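## Task

The shaft was withdrawn too far and spacers besides the amber one came off. Slide every white spacer back onto the shaft so they sit between the two blocks, then drive the shaft fully home into the large housing block. The amber spacer must stay off the shaft.

## Robot and tools

ROBOT. Two seven-joint arms, left_arm and right_arm, each ending in a parallel gripper. Calibrated bases in the scene frame: left_arm at (+0.017, +0.298, 0) m, right_arm at (-0.029, -0.285, 0) m, each yawed very slightly. Cameras: cam_high (fixed, on a stand behind the arms), cam_left_wrist and cam_right_wrist, all 896x504. Calibration (K, distortion, T_world_to_cam) is supplied and accurate to a few mm near the image centre.

FRAME. Everything uses the scene frame: origin at table-top height halfway between the nominal bases, +z up, +x away from the robot over the table, +y toward the left_arm side (arm names do not match image sides). A gripper's fingers point along its own +z and part along its own y. end_effector_position is the spot between the pads when shut, roughly 2 cm short of the fingertips; closing pushes the tips about 10 mm further out.

execute_actions. Argument actions: a list of actions; each action is a table of up to 15 rows, one row per 1/30 s step, and a short table repeats its final row to fill 15 steps. Every row has 14 numbers in [-1, 1]: left_arm dx, dy, dz, rx, ry, rz, opening, then the same seven for right_arm, always all 14. The six pose numbers are an offset, along scene-frame axes, from that arm's Hand target as it stood when the action began (not from the preceding row); 1.0 equals 0.6 m or 180 degrees, and rx, ry, rz form one rotation vector about the Hand target's position. Sending the same offset again moves further. Six zeros re-request the current Hand target. opening is absolute: +1 fully open (0.084 m), -1 shut. A 0 opening is a real command, so resend the present value to leave a gripper unchanged. Optional cameras: list of names, ["all"], or []; an empty actions list returns images and full status.

move. target: one 14-number row or a list of up to 15 rows, same layout and scale; every row is an offset from the Hand targets at the move's start, not from the previous row. speed: top path speed in m/s, 0.002 to 1, default 0.25 (rotation capped at twice that in rad/s); one value or one per row. blend: corner rounding in metres per row, 0 meaning stop at each. opening_speed: rate of finger change per second on the -1..+1 scale, at least 0.2. blocking=false returns early while motion continues. Paths are straight, end together, last 0.5 to 10 s, and do not avoid obstacles or the other arm. The result adds a move: line, e.g. done, off_target, moving, held or fault, plus limits such as paced (pose clipped) or held (steps withheld). done means within 3 mm and 2 degrees; it says nothing about contact.

wait: seconds 0 to 10, arms keep their last command. stop: brakes a running move. zoom_image: camera (cam_high, cam_left_wrist or cam_right_wrist) and region [x0, y0, x1, y1] in pixels, at most 504 by 504, of that camera's newest image. clear_fault: arm, left_arm or right_arm, only after a reported torque fault. finished_scene: scene = the current scene's number; irreversible, call only when the goal holds without the robot.

RESULTS. Per arm: end_effector_position (m), end_effector_quat_wxyz, velocities (omitted when joints are "within noise"), Hand target (the last commanded pose after clipping, which the next offsets start from), Tool commands, grip_measured (finger gap on the command scale; the last Joint positions entry is the gap in metres), joint torques (include gravity, offsets and noise) and motor temperatures. Reported poses may err by a few cm at long reach.

MOTION NOTES. Each control step the command is limited to 70 mm and 16 degrees from the measured pose. Grippers often stop short of the Hand target; resend or add the missing distance. To end a push, command the target back past the gripper. Big wrist rotations can swing the elbow. Joint ranges: elbow -0.192 to 3.927 (straight 2.742), shoulder -2.059 to 2.094, wrist pitch -1.693 to 3.142, others about ±6.283.

GRIPPING. To hold something, command an opening well under grip_measured; lower squeezes harder, up to about 24 N per pad. Fast closing can overshoot force.

HAZARDS. Contact torque above a joint's limit (waist 41.3, shoulder 41.5, upper arm roll, elbow and forearm roll 26.4, wrist pitch 14.2, wrist roll 14.8 N m; held weight counts) or a motor stuck at its limit for 1 s causes a torque fault: the arm stops until clear_fault. Motors heat when loaded, stretched or pushing at unreachable poses; a MOTOR HOT line appears at 65 °C and at 80 °C the arm is braked for 30 to 60 s or more. The clearance check blocks arm-to-arm proximity but not closing fingers; any press between the arms can fail the task. Don't drop parts, release moving parts, slam or shove hard against heavy or fixed objects, and never let anything leave the table. Loose parts may occasionally be nudged by outside disturbances.

Each tool is called after "Emit:" as a command line: name --argument value for each argument, lists and objects as JSON in quotes; but a table of rows of numbers goes row by row, as --pt "numbers of a row", without its own name.

## Session

Emit:
execute_actions --actions '[]'

Scene clock: 0.00 s.
left_arm: end_effector_position=(+0.6309, -0.2425, +0.2971) grip_measured=+1.00 end_effector_quat_wxyz=(+0.184, +0.747, -0.492, +0.408) | right_arm: end_effector_position=(+0.7249, -0.5180, +0.1129) grip_measured=+1.00 end_effector_quat_wxyz=(+0.152, +0.770, -0.522, +0.333)
Joint positions: left_arm=[-0.506 0.724 -0.249 1.905 -0.386 0.334 0.828 0.084] | right_arm=[0.039 0.995 -0.368 1.993 -0.486 0.592 1.426 0.084]
Joint velocities: within noise
Joint torques (N m): no reading
Motor temperatures (°C): left_arm=[33 40 46 40 43 40 40] | right_arm=[38 36 38 37 37 36 38]
Hand target: left_arm +0.6309, -0.2425, +0.2971; +0.184, +0.747, -0.492, +0.408 | right_arm +0.7249, -0.5180, +0.1129; +0.152, +0.770, -0.522, +0.333
Tool commands: left_gripper/opening=+1.0 right_gripper/opening=+1.0

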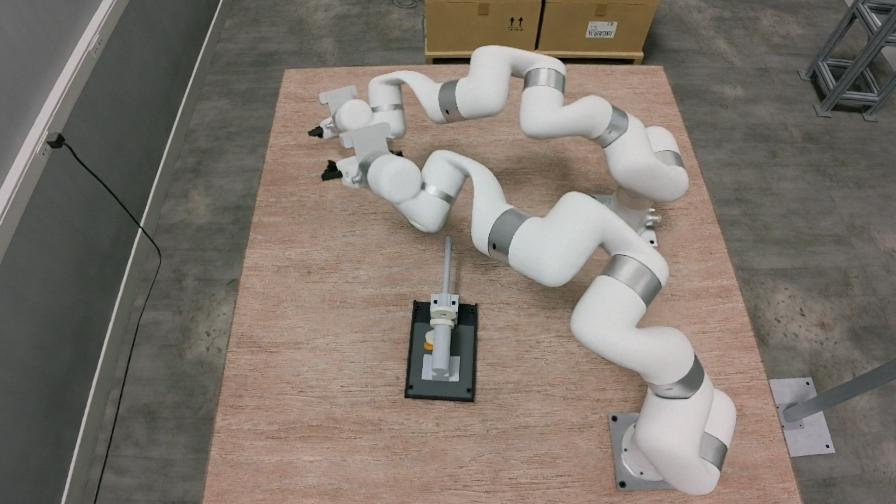

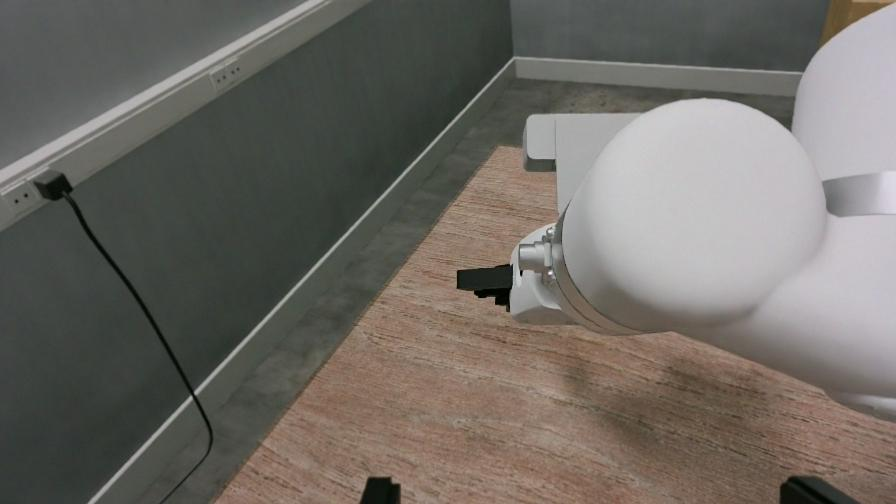

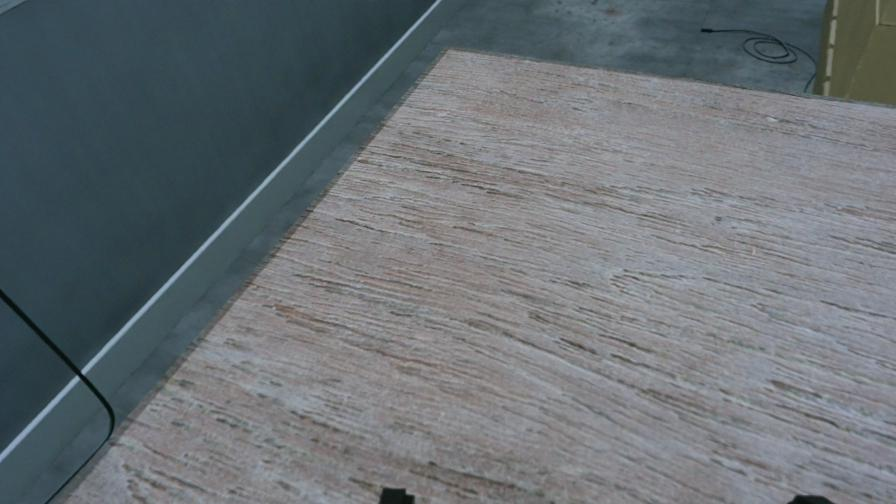

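Emit:
zoom_image --camera "cam_high" --region '[390, 230, 500, 410]'

Scaled by 2.800 from the camera's 896x504 image, which has a finer 1280x720 frame.

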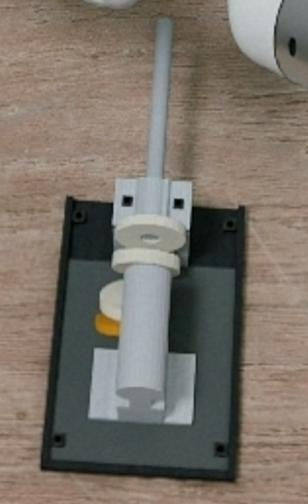

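Emit:
move --target '[-0.335, 0.604, 0.0, 0.278, 0.105, -0.120, 1, 0,0,0,0,0,0,1]' --speed 0.2 --cameras '["all"]'

Scene clock: 38.10 s.
left_arm: end_effector_position=(+0.4299, +0.1199, +0.2970) grip_measured=+1.00 end_effector_quat_wxyz=(+0.000, +0.707, -0.708, +0.000) | right_arm: end_effector_position=(+0.7249, -0.5180, +0.1129) grip_measured=+1.00 end_effector_quat_wxyz=(+0.152, +0.770, -0.522, +0.333)
Joint positions: left_arm=[-0.266 -0.099 -0.106 1.207 -0.011 1.306 1.174 0.084] | right_arm=[0.039 0.995 -0.368 1.993 -0.486 0.592 1.426 0.084]
Joint torques (N m): left_arm=[1.07 -15.03 0.63 19.66 0.18 -1.27 0.17] | right_arm=[0.38 -27.18 -4.35 19.49 0 -1.61 0.08]
Hand target: left_arm +0.4299, +0.1199, +0.2971; +0.000, +0.707, -0.708, +0.000 | right_arm +0.7249, -0.5180, +0.1129; +0.152, +0.770, -0.522, +0.333
Off the commanded pose: left_arm 0.000 m, 0 deg | right_arm 0.000 m, 0 deg.
move: done
camera_calibration:
cam_left_wrist: T_world_to_cam=[[-0.999646, 0.0262811, -0.00422096, 0.463391], [0.0261964, 0.999476, 0.0190026, -0.0762859], [0.00471816, 0.0188853, -0.999811, 0.423017], [0, 0, 0, 1]] pos_world=[0.463229, 0.0560787, 0.426343]

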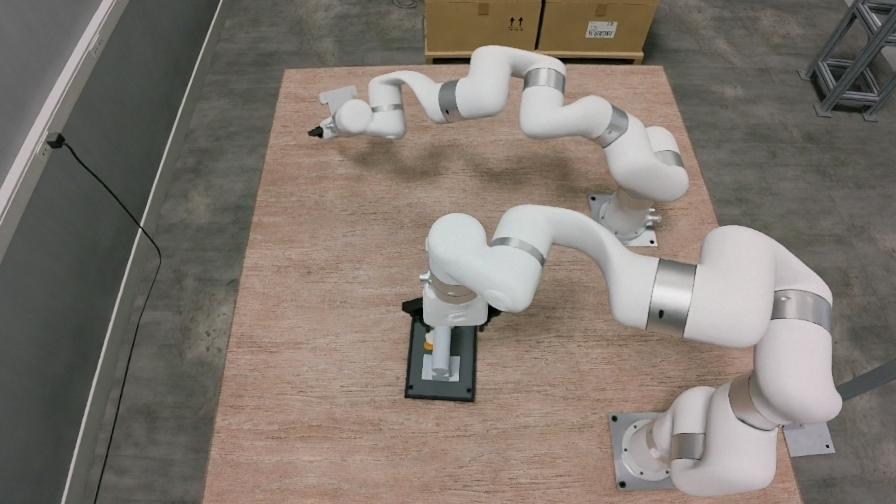

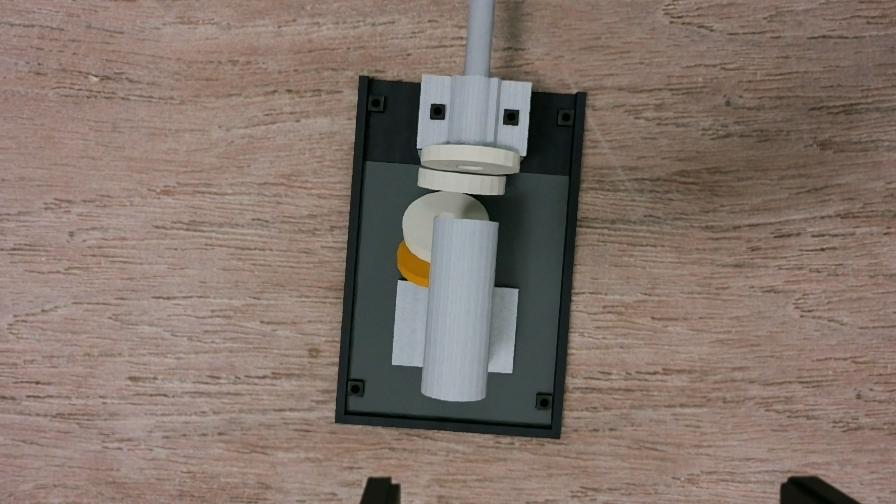

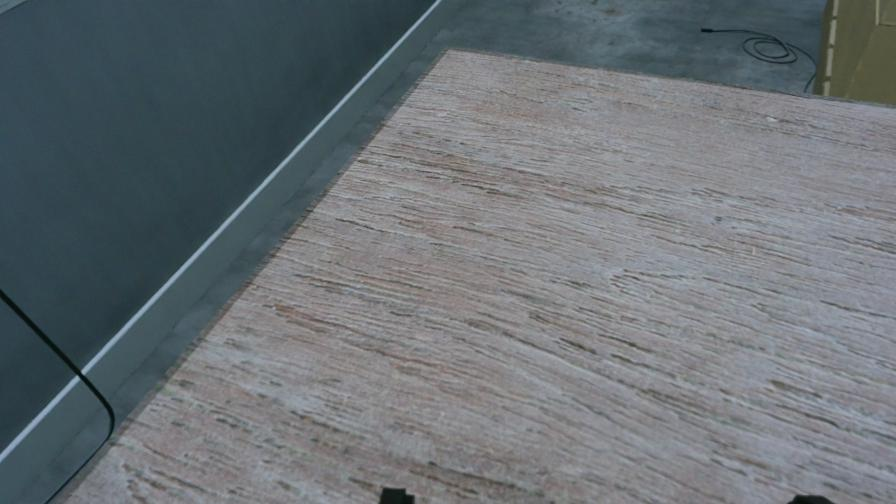

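Emit:
zoom_image --camera "cam_left_wrist" --region '[330, 60, 600, 270]'

Emit:
zoom_image --camera "cam_left_wrist" --region '[390, 130, 530, 300]'

Scaled by 1.867 from the camera's 896x504 image, which has a finer 1280x720 frame.

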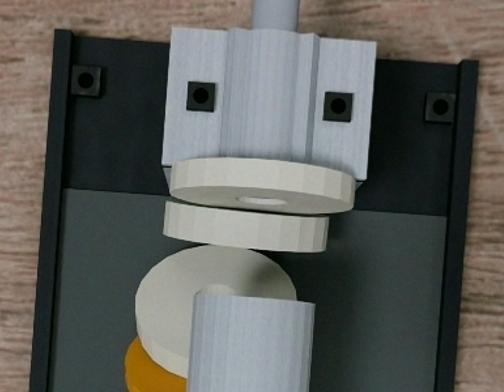

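Scaled by 2.965 from the camera's 896x504 image, which has a finer 1280x720 frame.

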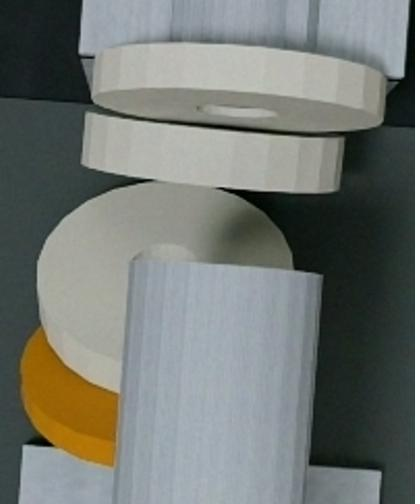

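Emit:
move --pt "-0.207 -0.173 0.0 -0.196 -0.196 0.472 1 0 0 0 0 0 0 1" --pt "-0.207 -0.173 -0.322 -0.196 -0.196 0.472 1 0 0 0 0 0 0 1" --speed 0.3 --blend '[0.03, 0]' --cameras '["cam_left_wrist", "cam_high"]'

Emit:
zoom_image --camera "cam_left_wrist" --region '[300, 100, 650, 350]'

Scene clock: 63.83 s.
left_arm: end_effector_position=(+0.3056, +0.0161, +0.1039) grip_measured=+1.00 end_effector_quat_wxyz=(+0.000, +0.923, +0.000, +0.384) | right_arm: end_effector_position=(+0.7249, -0.5180, +0.1129) grip_measured=+1.00 end_effector_quat_wxyz=(+0.152, +0.770, -0.522, +0.333)
Joint positions: left_arm=[0.399 -0.761 -1.574 0.309 -0.158 0.05 -1.152 0.084] | right_arm=[0.039 0.995 -0.368 1.993 -0.486 0.592 1.426 0.084]
Joint torques (N m): left_arm=[0.75 4.83 8.97 9.13 -0.66 -1.43 -0.06] | right_arm=[0.5 -27.09 -4.28 19.34 -0.05 -1.62 0.14]
Hand target: left_arm +0.3057, +0.0161, +0.1039; +0.000, +0.923, +0.000, +0.384 | right_arm +0.7249, -0.5180, +0.1129; +0.152, +0.770, -0.522, +0.333
Off the commanded pose: left_arm 0.000 m, 0 deg | right_arm 0.000 m, 0 deg.
move: done
camera_calibration:
cam_left_wrist: T_world_to_cam=[[-0.0144857, -0.999672, -0.0211187, 0.0583363], [-0.718656, 0.0250941, -0.694912, 0.351867], [0.695214, 0.00511077, -0.718784, -0.0075877], [0, 0, 0, 1]] pos_world=[0.258992, 0.0495261, 0.240295]
Images, in order (width x height): cam_high 896x504, cam_left_wrist 896x504.

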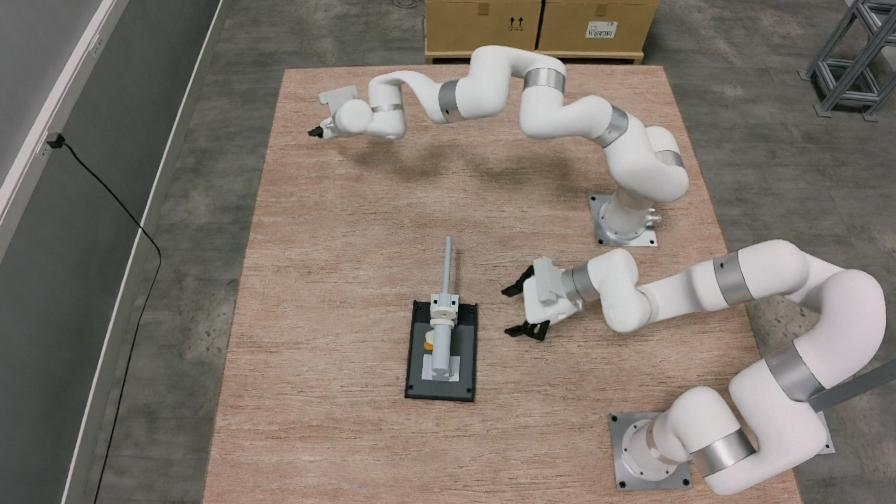

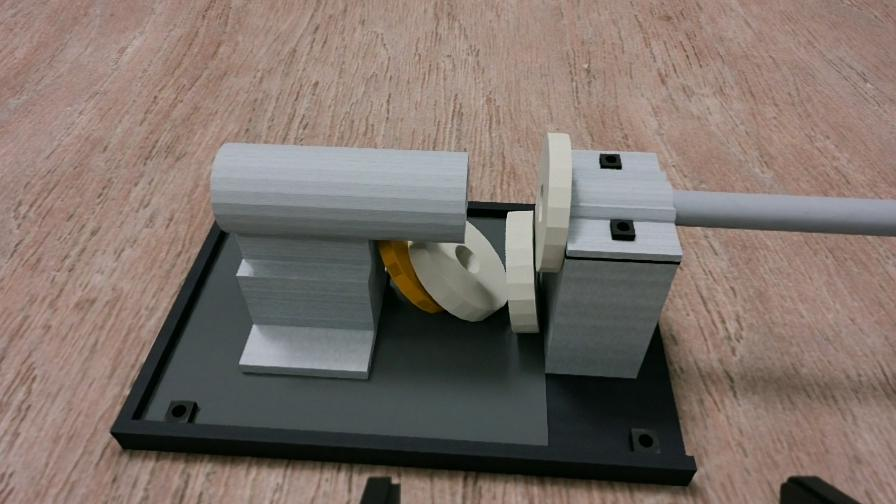

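Scaled by 1.440 from the camera's 896x504 image, which has a finer 1280x720 frame.

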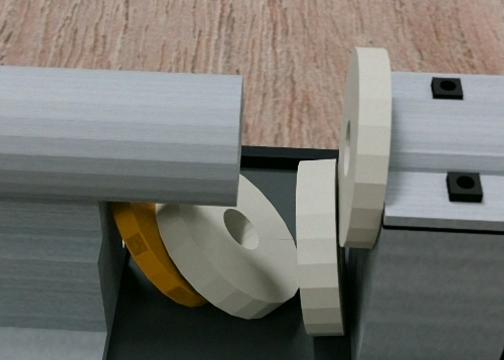

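Emit:
move --pt "0 0 0.243 0 0 0 1 0 0 0.245 0 0 0 1" --pt "0.248 0.09 0.243 -0.304 0.335 0.395 1 -0.3 0.3 0.3 -0.063 0.086 0.833 1" --pt "0.248 0.09 0.102 -0.304 0.335 0.395 1 -0.49 0.572 0.245 -0.063 0.086 0.833 1" --speed 0.35 --blend '[0.03, 0.03, 0]' --cameras '["all"]'

Scene clock: 151.67 s.
left_arm: end_effector_position=(+0.4545, +0.0701, +0.1651) grip_measured=+1.00 end_effector_quat_wxyz=(+0.174, +0.715, +0.649, -0.192) | right_arm: end_effector_position=(+0.4309, -0.1748, +0.2599) grip_measured=+1.00 end_effector_quat_wxyz=(-0.175, +0.715, +0.649, +0.191)
Joint positions: left_arm=[0.473 0.124 -0.756 0.954 -0.589 0.84 -1.381 0.084] | right_arm=[-0.753 -0.093 0.753 1.059 0.643 1.172 -1.768 0.084]
Joint torques (N m): left_arm=[-0.55 -12.1 -1.3 18.4 0.09 -1.06 -0.18] | right_arm=[1.34 -10.01 -0.89 19.6 0.59 -1.14 -0.14]
Hand target: left_arm +0.4545, +0.0701, +0.1651; +0.174, +0.715, +0.649, -0.192 | right_arm +0.4309, -0.1748, +0.2599; -0.175, +0.715, +0.649, +0.191
Off the commanded pose: left_arm 0.000 m, 0 deg | right_arm 0.000 m, 0 deg.
move: done
camera_calibration:
cam_left_wrist: T_world_to_cam=[[0.992592, -0.121169, 0.0089048, -0.408518], [-0.108322, -0.849393, 0.516524, 0.0840456], [-0.0550229, -0.513662, -0.856226, 0.332719], [0, 0, 0, 1]] pos_world=[0.432902, 0.192793, 0.245109]
cam_right_wrist: T_world_to_cam=[[0.996239, -0.08555, 0.0137624, -0.415392], [-0.0676873, -0.867503, -0.492806, 0.0718336], [0.0540984, 0.490021, -0.87003, 0.421996], [0, 0, 0, 1]] pos_world=[0.395863, -0.180008, 0.408266]

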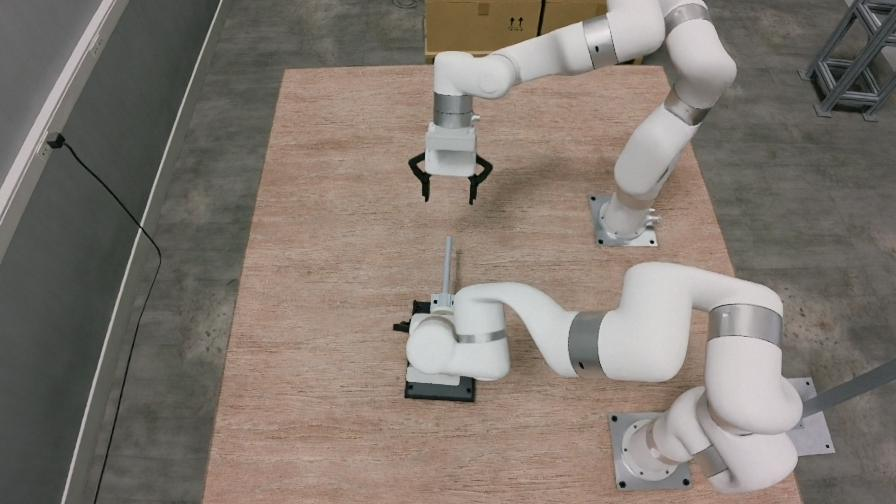

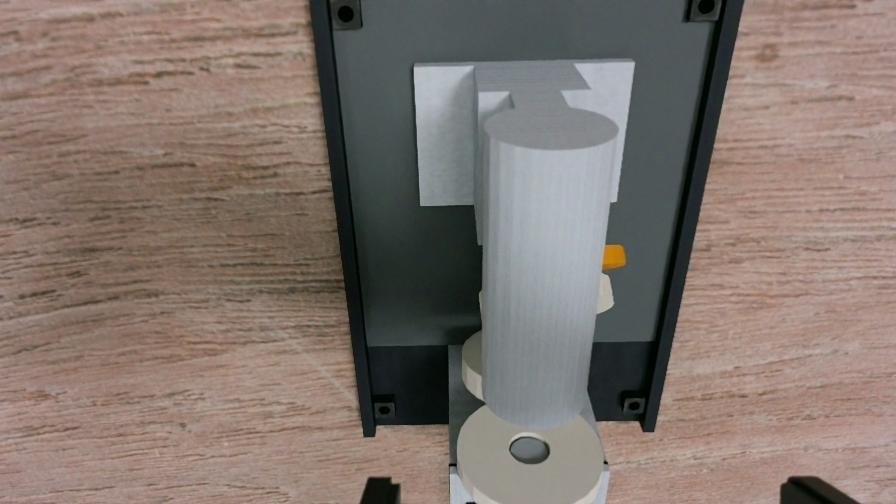

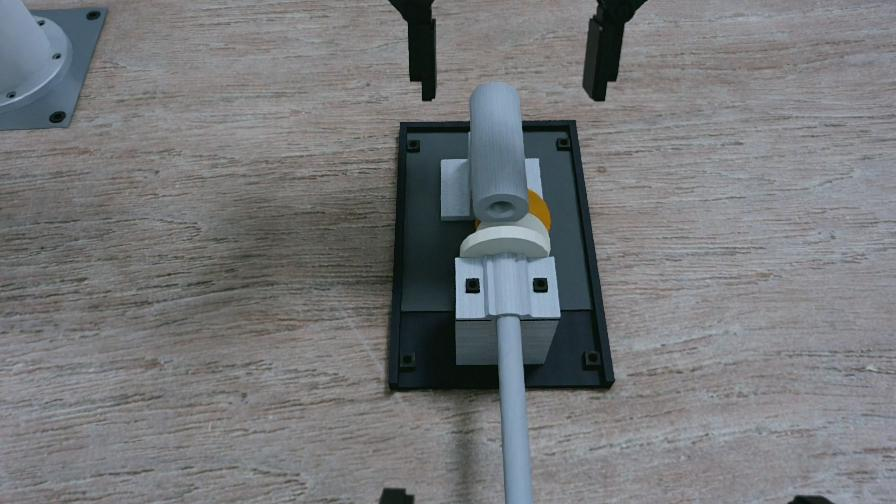

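Emit:
zoom_image --camera "cam_left_wrist" --region '[430, 320, 640, 504]'

Emit:
zoom_image --camera "cam_right_wrist" --region '[430, 150, 600, 350]'

Scaled by 2.400 from the camera's 896x504 image, which has a finer 1280x720 frame.

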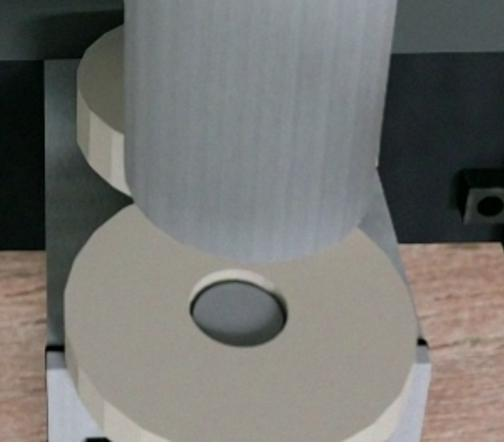

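Scaled by 2.520 from the camera's 896x504 image, which has a finer 1280x720 frame.

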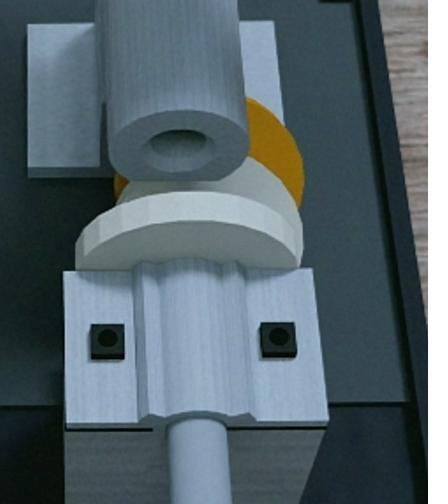

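Emit:
move --target '[-0.011, -0.063, -0.087, 0,0,0,1, 0,0,0,0,0,0,1]' --speed 0.15 --cameras '["all"]'

Emit:
zoom_image --camera "cam_right_wrist" --region '[380, 130, 640, 350]'

Emit:
zoom_image --camera "cam_high" --region '[380, 220, 520, 420]'

Scene clock: 190.97 s.
left_arm: end_effector_position=(+0.4479, +0.0324, +0.1129) grip_measured=+1.00 end_effector_quat_wxyz=(+0.174, +0.715, +0.649, -0.192) | right_arm: end_effector_position=(+0.4309, -0.1748, +0.2599) grip_measured=+1.00 end_effector_quat_wxyz=(-0.175, +0.715, +0.649, +0.191)
Joint positions: left_arm=[0.38 0.277 -0.773 0.92 -0.539 0.631 -1.436 0.084] | right_arm=[-0.753 -0.093 0.754 1.059 0.643 1.172 -1.768 0.084]
Joint torques (N m): left_arm=[-0.64 -13.59 -3.18 17 0.32 -1.1 -0.12] | right_arm=[1.08 -9.93 -0.63 19.57 0.53 -1.01 -0.09]
Hand target: left_arm +0.4479, +0.0323, +0.1129; +0.174, +0.715, +0.649, -0.192 | right_arm +0.4309, -0.1748, +0.2599; -0.175, +0.715, +0.649, +0.191
Off the commanded pose: left_arm 0.000 m, 0 deg | right_arm 0.000 m, 0 deg.
move: done
camera_calibration:
cam_left_wrist: T_world_to_cam=[[0.992592, -0.121169, 0.0089048, -0.406082], [-0.108322, -0.849393, 0.516524, 0.0781861], [-0.0550229, -0.513662, -0.856226, 0.268244], [0, 0, 0, 1]] pos_world=[0.426302, 0.154993, 0.192909]
cam_right_wrist: T_world_to_cam=[[0.996239, -0.08555, 0.0137624, -0.415384], [-0.0676873, -0.867503, -0.492806, 0.0719204], [0.0540984, 0.490021, -0.87003, 0.421947], [0, 0, 0, 1]] pos_world=[0.395863, -0.179908, 0.408266]

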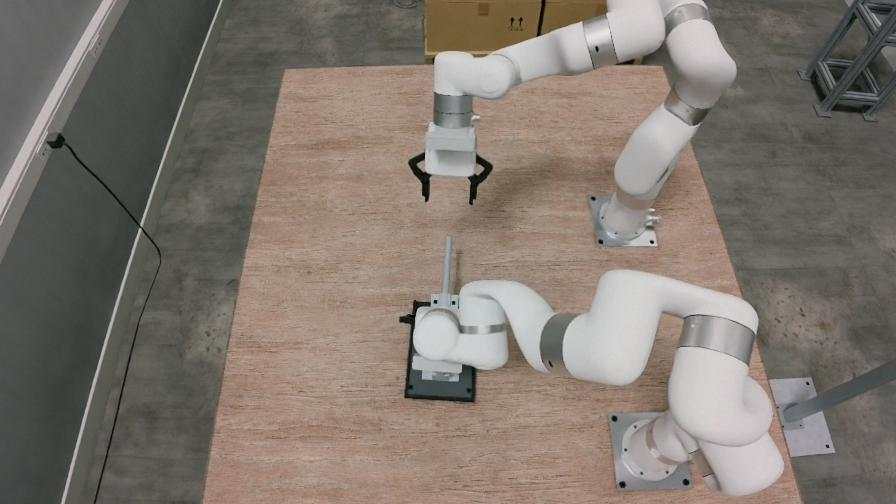

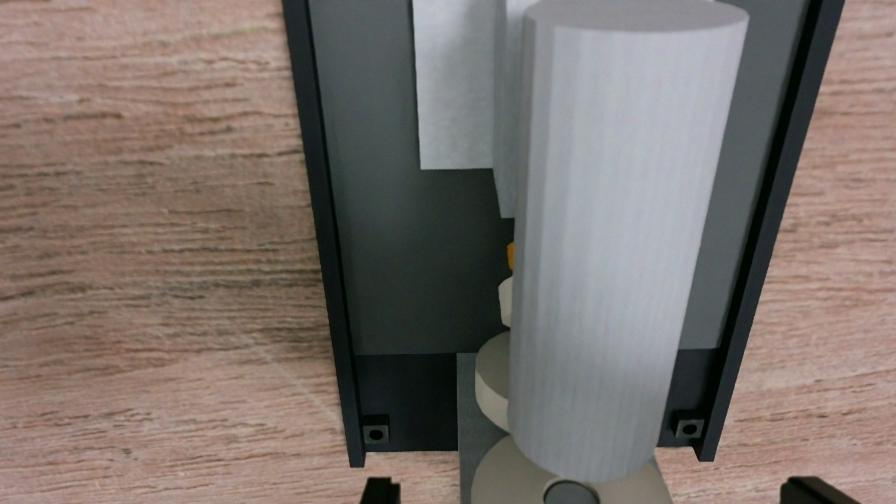

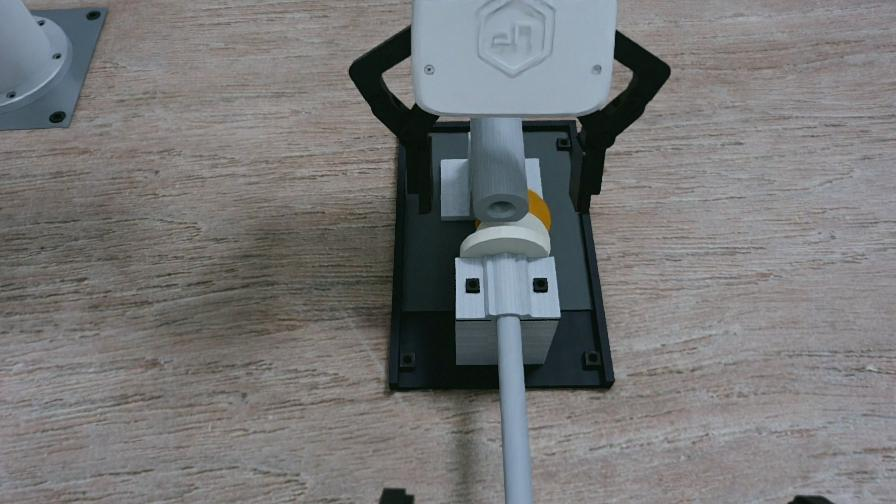

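Scaled by 1.938 from the camera's 896x504 image, which has a finer 1280x720 frame.

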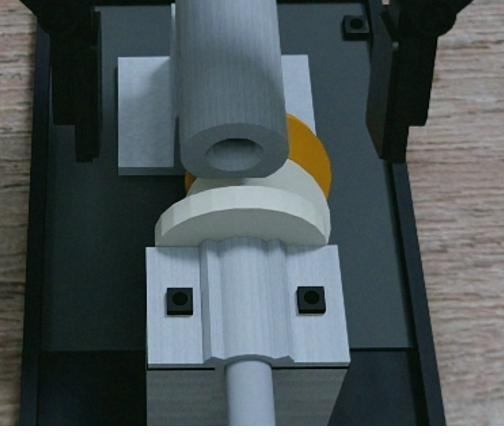

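Scaled by 2.520 from the camera's 896x504 image, which has a finer 1280x720 frame.

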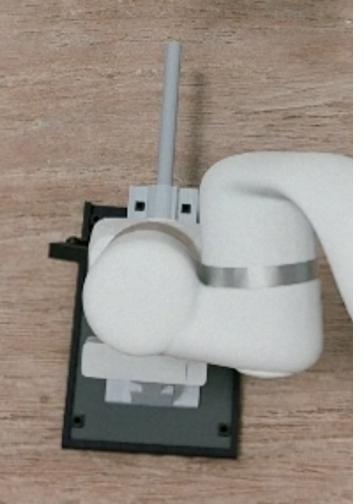

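Emit:
move --target '[-0.0015, -0.017, -0.029, 0,0,0,1, 0,0,0,0,0,0,1]' --speed 0.1 --cameras '["cam_left_wrist","cam_right_wrist"]'

Emit:
zoom_image --camera "cam_right_wrist" --region '[400, 150, 620, 340]'

Scene clock: 207.33 s.
left_arm: end_effector_position=(+0.4470, +0.0222, +0.0955) grip_measured=+1.00 end_effector_quat_wxyz=(+0.174, +0.715, +0.649, -0.192) | right_arm: end_effector_position=(+0.4309, -0.1748, +0.2599) grip_measured=+1.00 end_effector_quat_wxyz=(-0.175, +0.715, +0.649, +0.191)
Joint positions: left_arm=[0.343 0.334 -0.764 0.919 -0.516 0.568 -1.452 0.084] | right_arm=[-0.753 -0.093 0.754 1.059 0.643 1.172 -1.768 0.084]
Joint torques (N m): left_arm=[-0.52 -14.33 -3.95 16.38 0.37 -1.19 -0.13] | right_arm=[1.23 -10.01 -0.65 19.59 0.54 -1.07 -0.13]
Hand target: left_arm +0.4470, +0.0221, +0.0955; +0.174, +0.715, +0.649, -0.192 | right_arm +0.4309, -0.1748, +0.2599; -0.175, +0.715, +0.649, +0.191
Off the commanded pose: left_arm 0.000 m, 0 deg | right_arm 0.000 m, 0 deg.
move: done
camera_calibration:
cam_left_wrist: T_world_to_cam=[[0.992592, -0.121169, 0.0089048, -0.40627], [-0.108322, -0.849393, 0.516524, 0.0784123], [-0.0550229, -0.513662, -0.856226, 0.248057], [0, 0, 0, 1]] pos_world=[0.425402, 0.144793, 0.175509]
cam_right_wrist: T_world_to_cam=[[0.996239, -0.08555, 0.0137624, -0.415384], [-0.0676873, -0.867503, -0.492806, 0.0719204], [0.0540984, 0.490021, -0.87003, 0.421947], [0, 0, 0, 1]] pos_world=[0.395863, -0.179908, 0.408266]
Images, in order (width x height): cam_left_wrist 896x504, cam_right_wrist 896x504.

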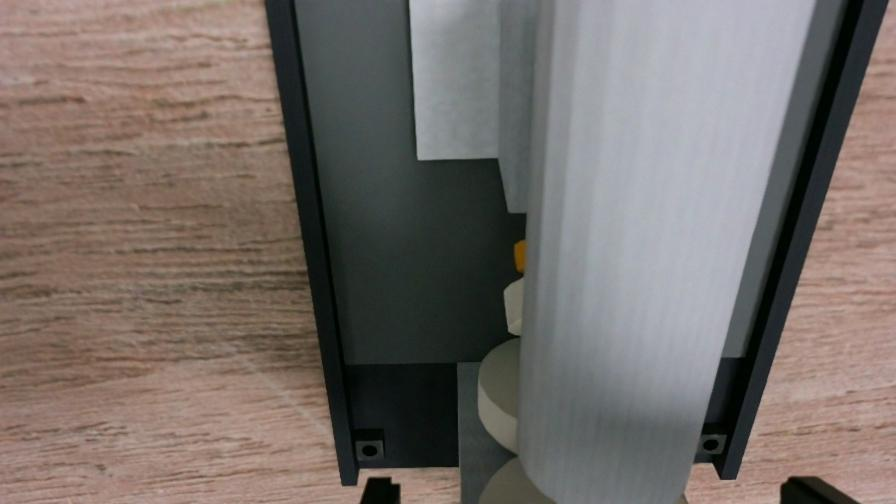

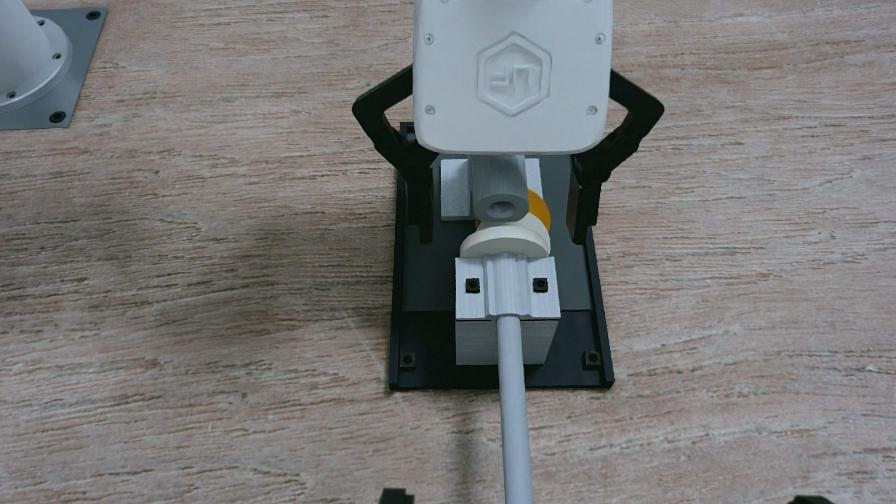

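Scaled by 2.291 from the camera's 896x504 image, which has a finer 1280x720 frame.

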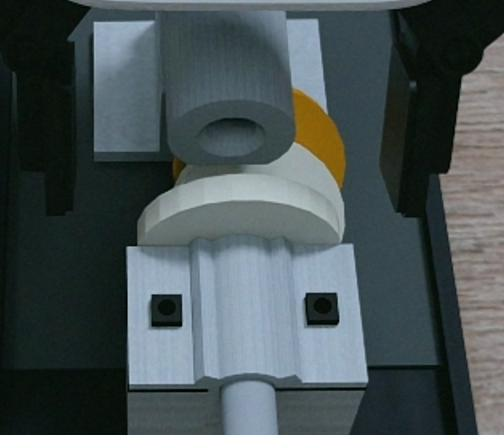

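Emit:
move --pt "0.0108 0.068 0.0 0 0 0 1 0 0 0 0 0 0 1" --pt "0.0083 0.0070 -0.1058 0 0 0 1 0 0 0 0 0 0 1" --speed 0.08 --cameras '["cam_left_wrist","cam_right_wrist", "cam_high"]'

Emit:
zoom_image --camera "cam_right_wrist" --region '[400, 150, 620, 340]'

Scene clock: 298.87 s.
left_arm: end_effector_position=(+0.4635, +0.0444, +0.0766) grip_measured=+1.00 end_effector_quat_wxyz=(+0.186, +0.721, +0.646, -0.167) | right_arm: end_effector_position=(+0.4309, -0.1748, +0.2599) grip_measured=+1.00 end_effector_quat_wxyz=(-0.175, +0.715, +0.649, +0.191)
Joint positions: left_arm=[0.348 0.375 -0.728 0.908 -0.494 0.492 -1.389 0.084] | right_arm=[-0.753 -0.093 0.754 1.059 0.643 1.172 -1.768 0.084]
Joint torques (N m): left_arm=[0.24 -15.89 -4.31 15.43 0.28 -1 0.14] | right_arm=[1.15 -9.91 -0.7 19.59 0.51 -1.11 -0.04]
Hand target: left_arm +0.4635, +0.0444, +0.0766; +0.186, +0.721, +0.646, -0.167 (not the last commanded pose) | right_arm +0.4309, -0.1748, +0.2599; -0.175, +0.715, +0.649, +0.191
Tool commands: left_gripper/opening=+1.0 right_gripper/opening=+1.0
Off the commanded pose: left_arm 0.050 m, 3 deg | right_arm 0.000 m, 0 deg.
TORQUE FAULT: the external load on joint 2 (shoulder) of the left arm reached its load limit, and that arm stopped. The contact can be on any part of that arm beyond that joint, not only on its tool. A torque fault puts only its own arm into a fault stop. That arm's remaining commands of this call were not run. The hold on joint 2 (shoulder) of that arm was moved back by the arm itself, up to 3 degrees, as the stop began. That arm is still stopped at the end of this call. While its stop runs, that arm, its gripper or tool too, takes no new command.
CLEAR FAULT: the left arm stays stopped (state 4) until you call clear_fault(arm="left_arm").
End effector pose when the fault began: left_arm: position (+0.4535, +0.0413, +0.0588), quat_wxyz (+0.176, +0.715, +0.649, -0.190)
Joint positions when the fault began: left_arm=[0.348 0.427 -0.728 0.908 -0.494 0.493 -1.389 0.084]
move: fault (left_arm); path passed 1 of 2 targets
camera_calibration:
cam_left_wrist: T_world_to_cam=[[0.990904, -0.120447, 0.0600125, -0.422966], [-0.134314, -0.85777, 0.496177, 0.122783], [-0.00828591, -0.499724, -0.866145, 0.222724], [0, 0, 0, 1]] pos_world=[0.437456, 0.165676, 0.157372]
cam_right_wrist: T_world_to_cam=[[0.996239, -0.08555, 0.0137624, -0.415384], [-0.0676873, -0.867503, -0.492806, 0.0719204], [0.0540984, 0.490021, -0.87003, 0.421947], [0, 0, 0, 1]] pos_world=[0.395863, -0.179908, 0.408266]

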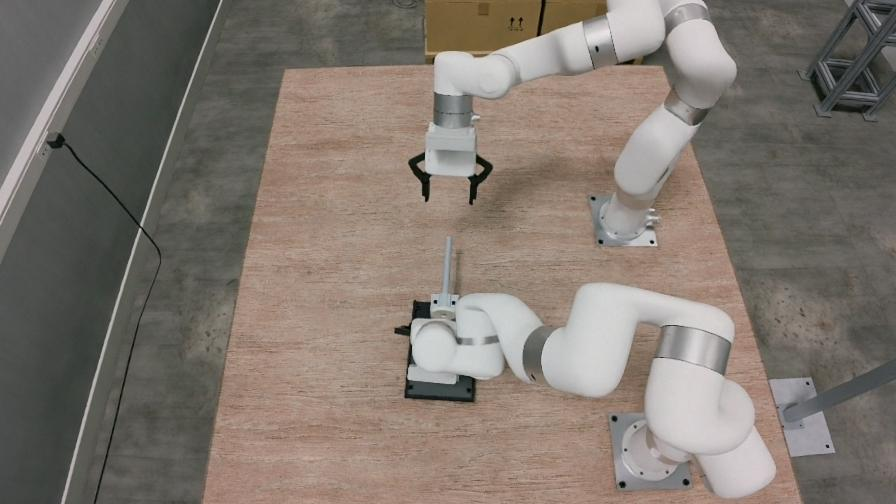

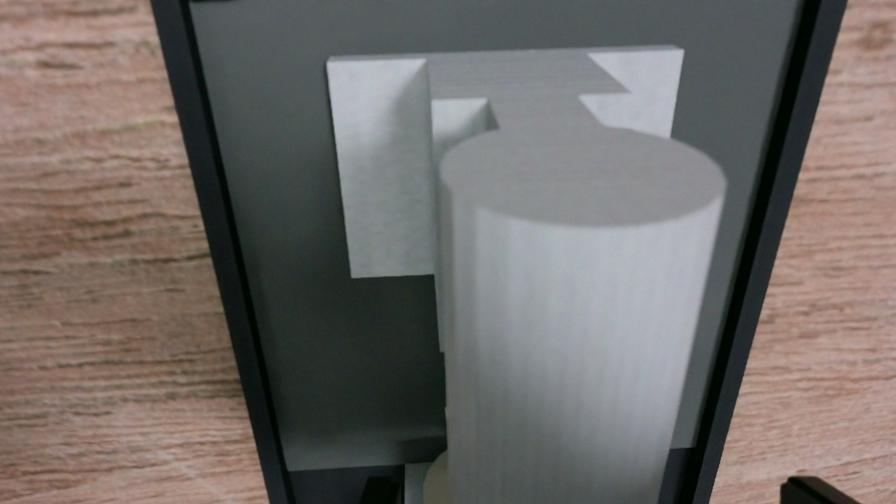

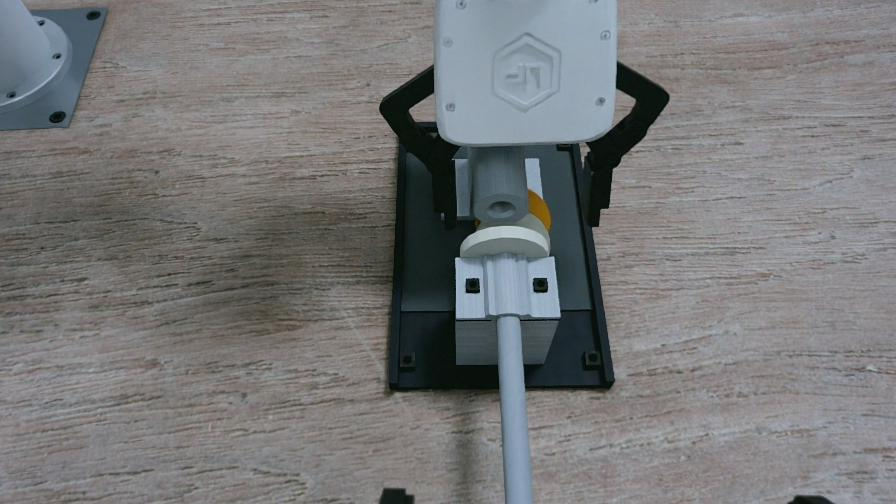

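Scaled by 2.291 from the camera's 896x504 image, which has a finer 1280x720 frame.

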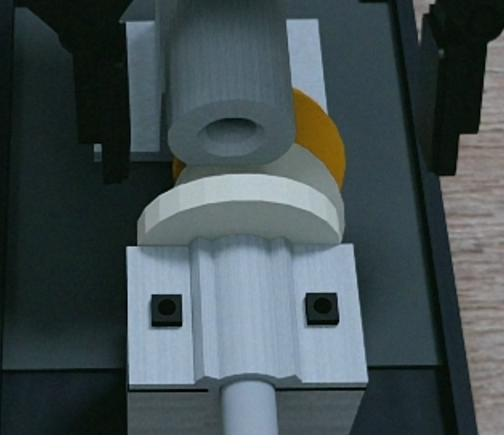

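Emit:
clear_fault --arm "left_arm"

Scene clock: 362.17 s.
left_arm: end_effector_position=(+0.4635, +0.0444, +0.0766) grip_measured=+1.00 end_effector_quat_wxyz=(+0.186, +0.721, +0.646, -0.167) | right_arm: end_effector_position=(+0.4309, -0.1748, +0.2599) grip_measured=+1.00 end_effector_quat_wxyz=(-0.175, +0.715, +0.649, +0.191)
Joint positions: left_arm=[0.348 0.375 -0.728 0.908 -0.494 0.492 -1.389 0.084] | right_arm=[-0.753 -0.093 0.754 1.059 0.643 1.172 -1.768 0.084]
Joint torques (N m): left_arm=[0.13 -15.74 -4.21 15.42 0.08 -0.93 0.12] | right_arm=[0.32 -9.99 -0.88 19.71 0.52 -1.19 -0.18]
Hand target: left_arm +0.4635, +0.0444, +0.0766; +0.186, +0.721, +0.646, -0.167 (not the last commanded pose) | right_arm +0.4309, -0.1748, +0.2599; -0.175, +0.715, +0.649, +0.191
Tool commands: left_gripper/opening=+1.0 right_gripper/opening=+1.0
Off the commanded pose: left_arm 0.049 m, 3 deg | right_arm 0.000 m, 0 deg.
TORQUE FAULT, CONTINUED: the left arm's stop, for the torque fault of joint 2 (shoulder) that an earlier result reported, is over. The call counts as one of the actions that you can send in this scene. The hold on joint 2 (shoulder) of that arm was moved back by the arm itself, up to 3 degrees, as the stop began. That arm's target is now where it stood when the stop ended, not its last command. That arm's gripper keeps its grip as last carried out, and that arm accepts commands again: back off and push less far.
CLEAR FAULT: your call cleared the left arm's torque fault. If a joint's load stays at its limit, that arm stops again at once.

Emit:
move --pt "0 0.083 0.25 0 0 0 1 0 0 0 0 0 0 1" --pt "-0.299 -0.089 0.239 0.381 -0.399 -0.343 1 0 0 0 0 0 0 1" --pt "-0.299 -0.089 -0.0527 0.381 -0.399 -0.343 1 0 0 0 0 0 0 1" --speed 0.3 --blend '[0.03, 0.03, 0]' --cameras '["all"]'

Emit:
zoom_image --camera "cam_left_wrist" --region '[330, 150, 630, 350]'

Scene clock: 378.57 s.
left_arm: end_effector_position=(+0.2841, -0.0090, +0.0450) grip_measured=+1.00 end_effector_quat_wxyz=(+0.000, +0.848, -0.001, +0.529) | right_arm: end_effector_position=(+0.4309, -0.1748, +0.2599) grip_measured=+1.00 end_effector_quat_wxyz=(-0.175, +0.715, +0.649, +0.191)
Joint positions: left_arm=[0.4 -1.261 -2.018 0.402 -0.194 0.03 -1.684 0.084] | right_arm=[-0.753 -0.093 0.754 1.059 0.643 1.172 -1.768 0.084]
Joint torques (N m): left_arm=[1.23 8.95 12.06 -2.01 -1.47 -0.54 -0.18] | right_arm=[0.43 -10.05 -0.96 19.74 0.51 -1.19 -0.08]
Hand target: left_arm +0.2841, -0.0090, +0.0450; +0.000, +0.848, -0.001, +0.529 | right_arm +0.4309, -0.1748, +0.2599; -0.175, +0.715, +0.649, +0.191
Off the commanded pose: left_arm 0.000 m, 0 deg | right_arm 0.000 m, 0 deg.
move: done
camera_calibration:
cam_left_wrist: T_world_to_cam=[[-0.00703516, -0.999642, -0.0258247, 0.0298072], [-0.456024, 0.0261908, -0.889582, 0.230208], [0.88994, 0.00551832, -0.456045, -0.101919], [0, 0, 0, 1]] pos_world=[0.195892, 0.0243296, 0.15908]
cam_right_wrist: T_world_to_cam=[[0.996239, -0.08555, 0.0137624, -0.415384], [-0.0676873, -0.867503, -0.492806, 0.0719204], [0.0540984, 0.490021, -0.87003, 0.421947], [0, 0, 0, 1]] pos_world=[0.395863, -0.179908, 0.408266]

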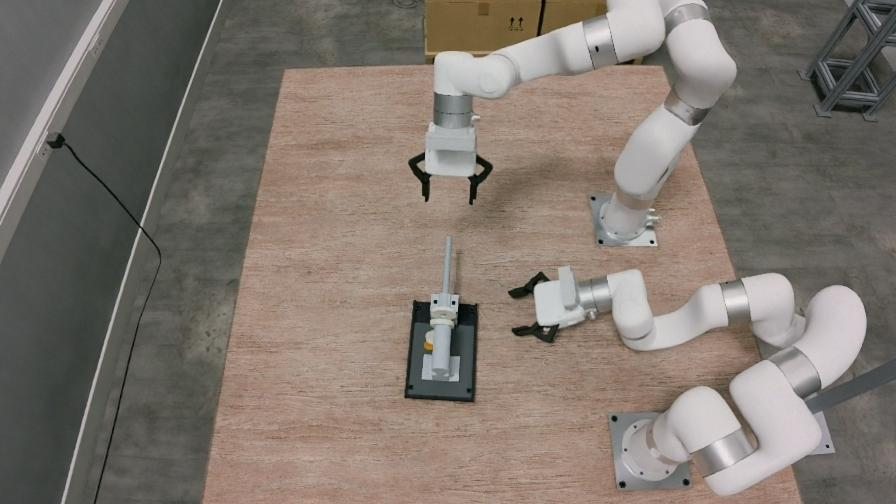

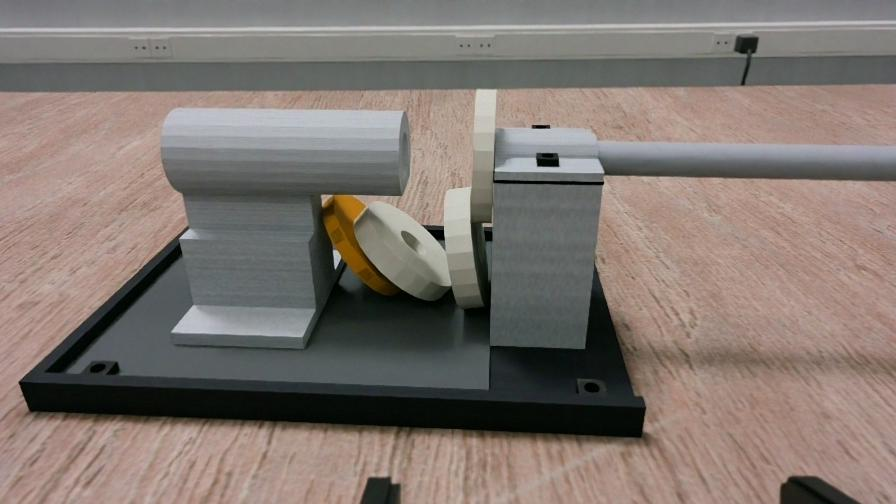

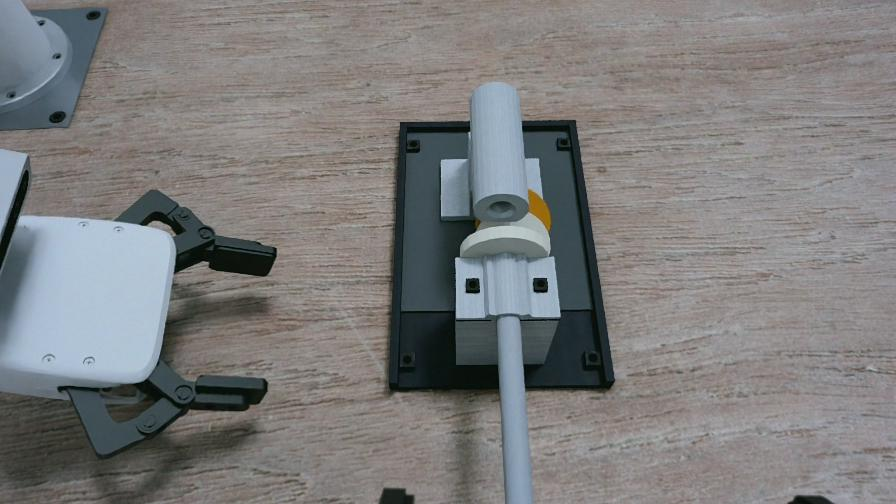

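Scaled by 1.680 from the camera's 896x504 image, which has a finer 1280x720 frame.

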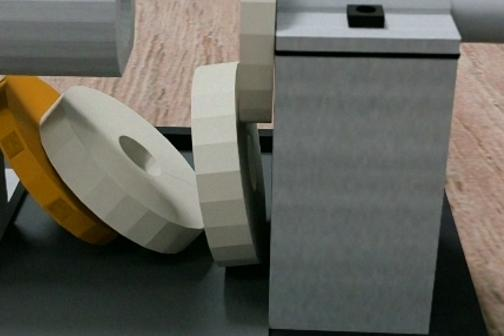

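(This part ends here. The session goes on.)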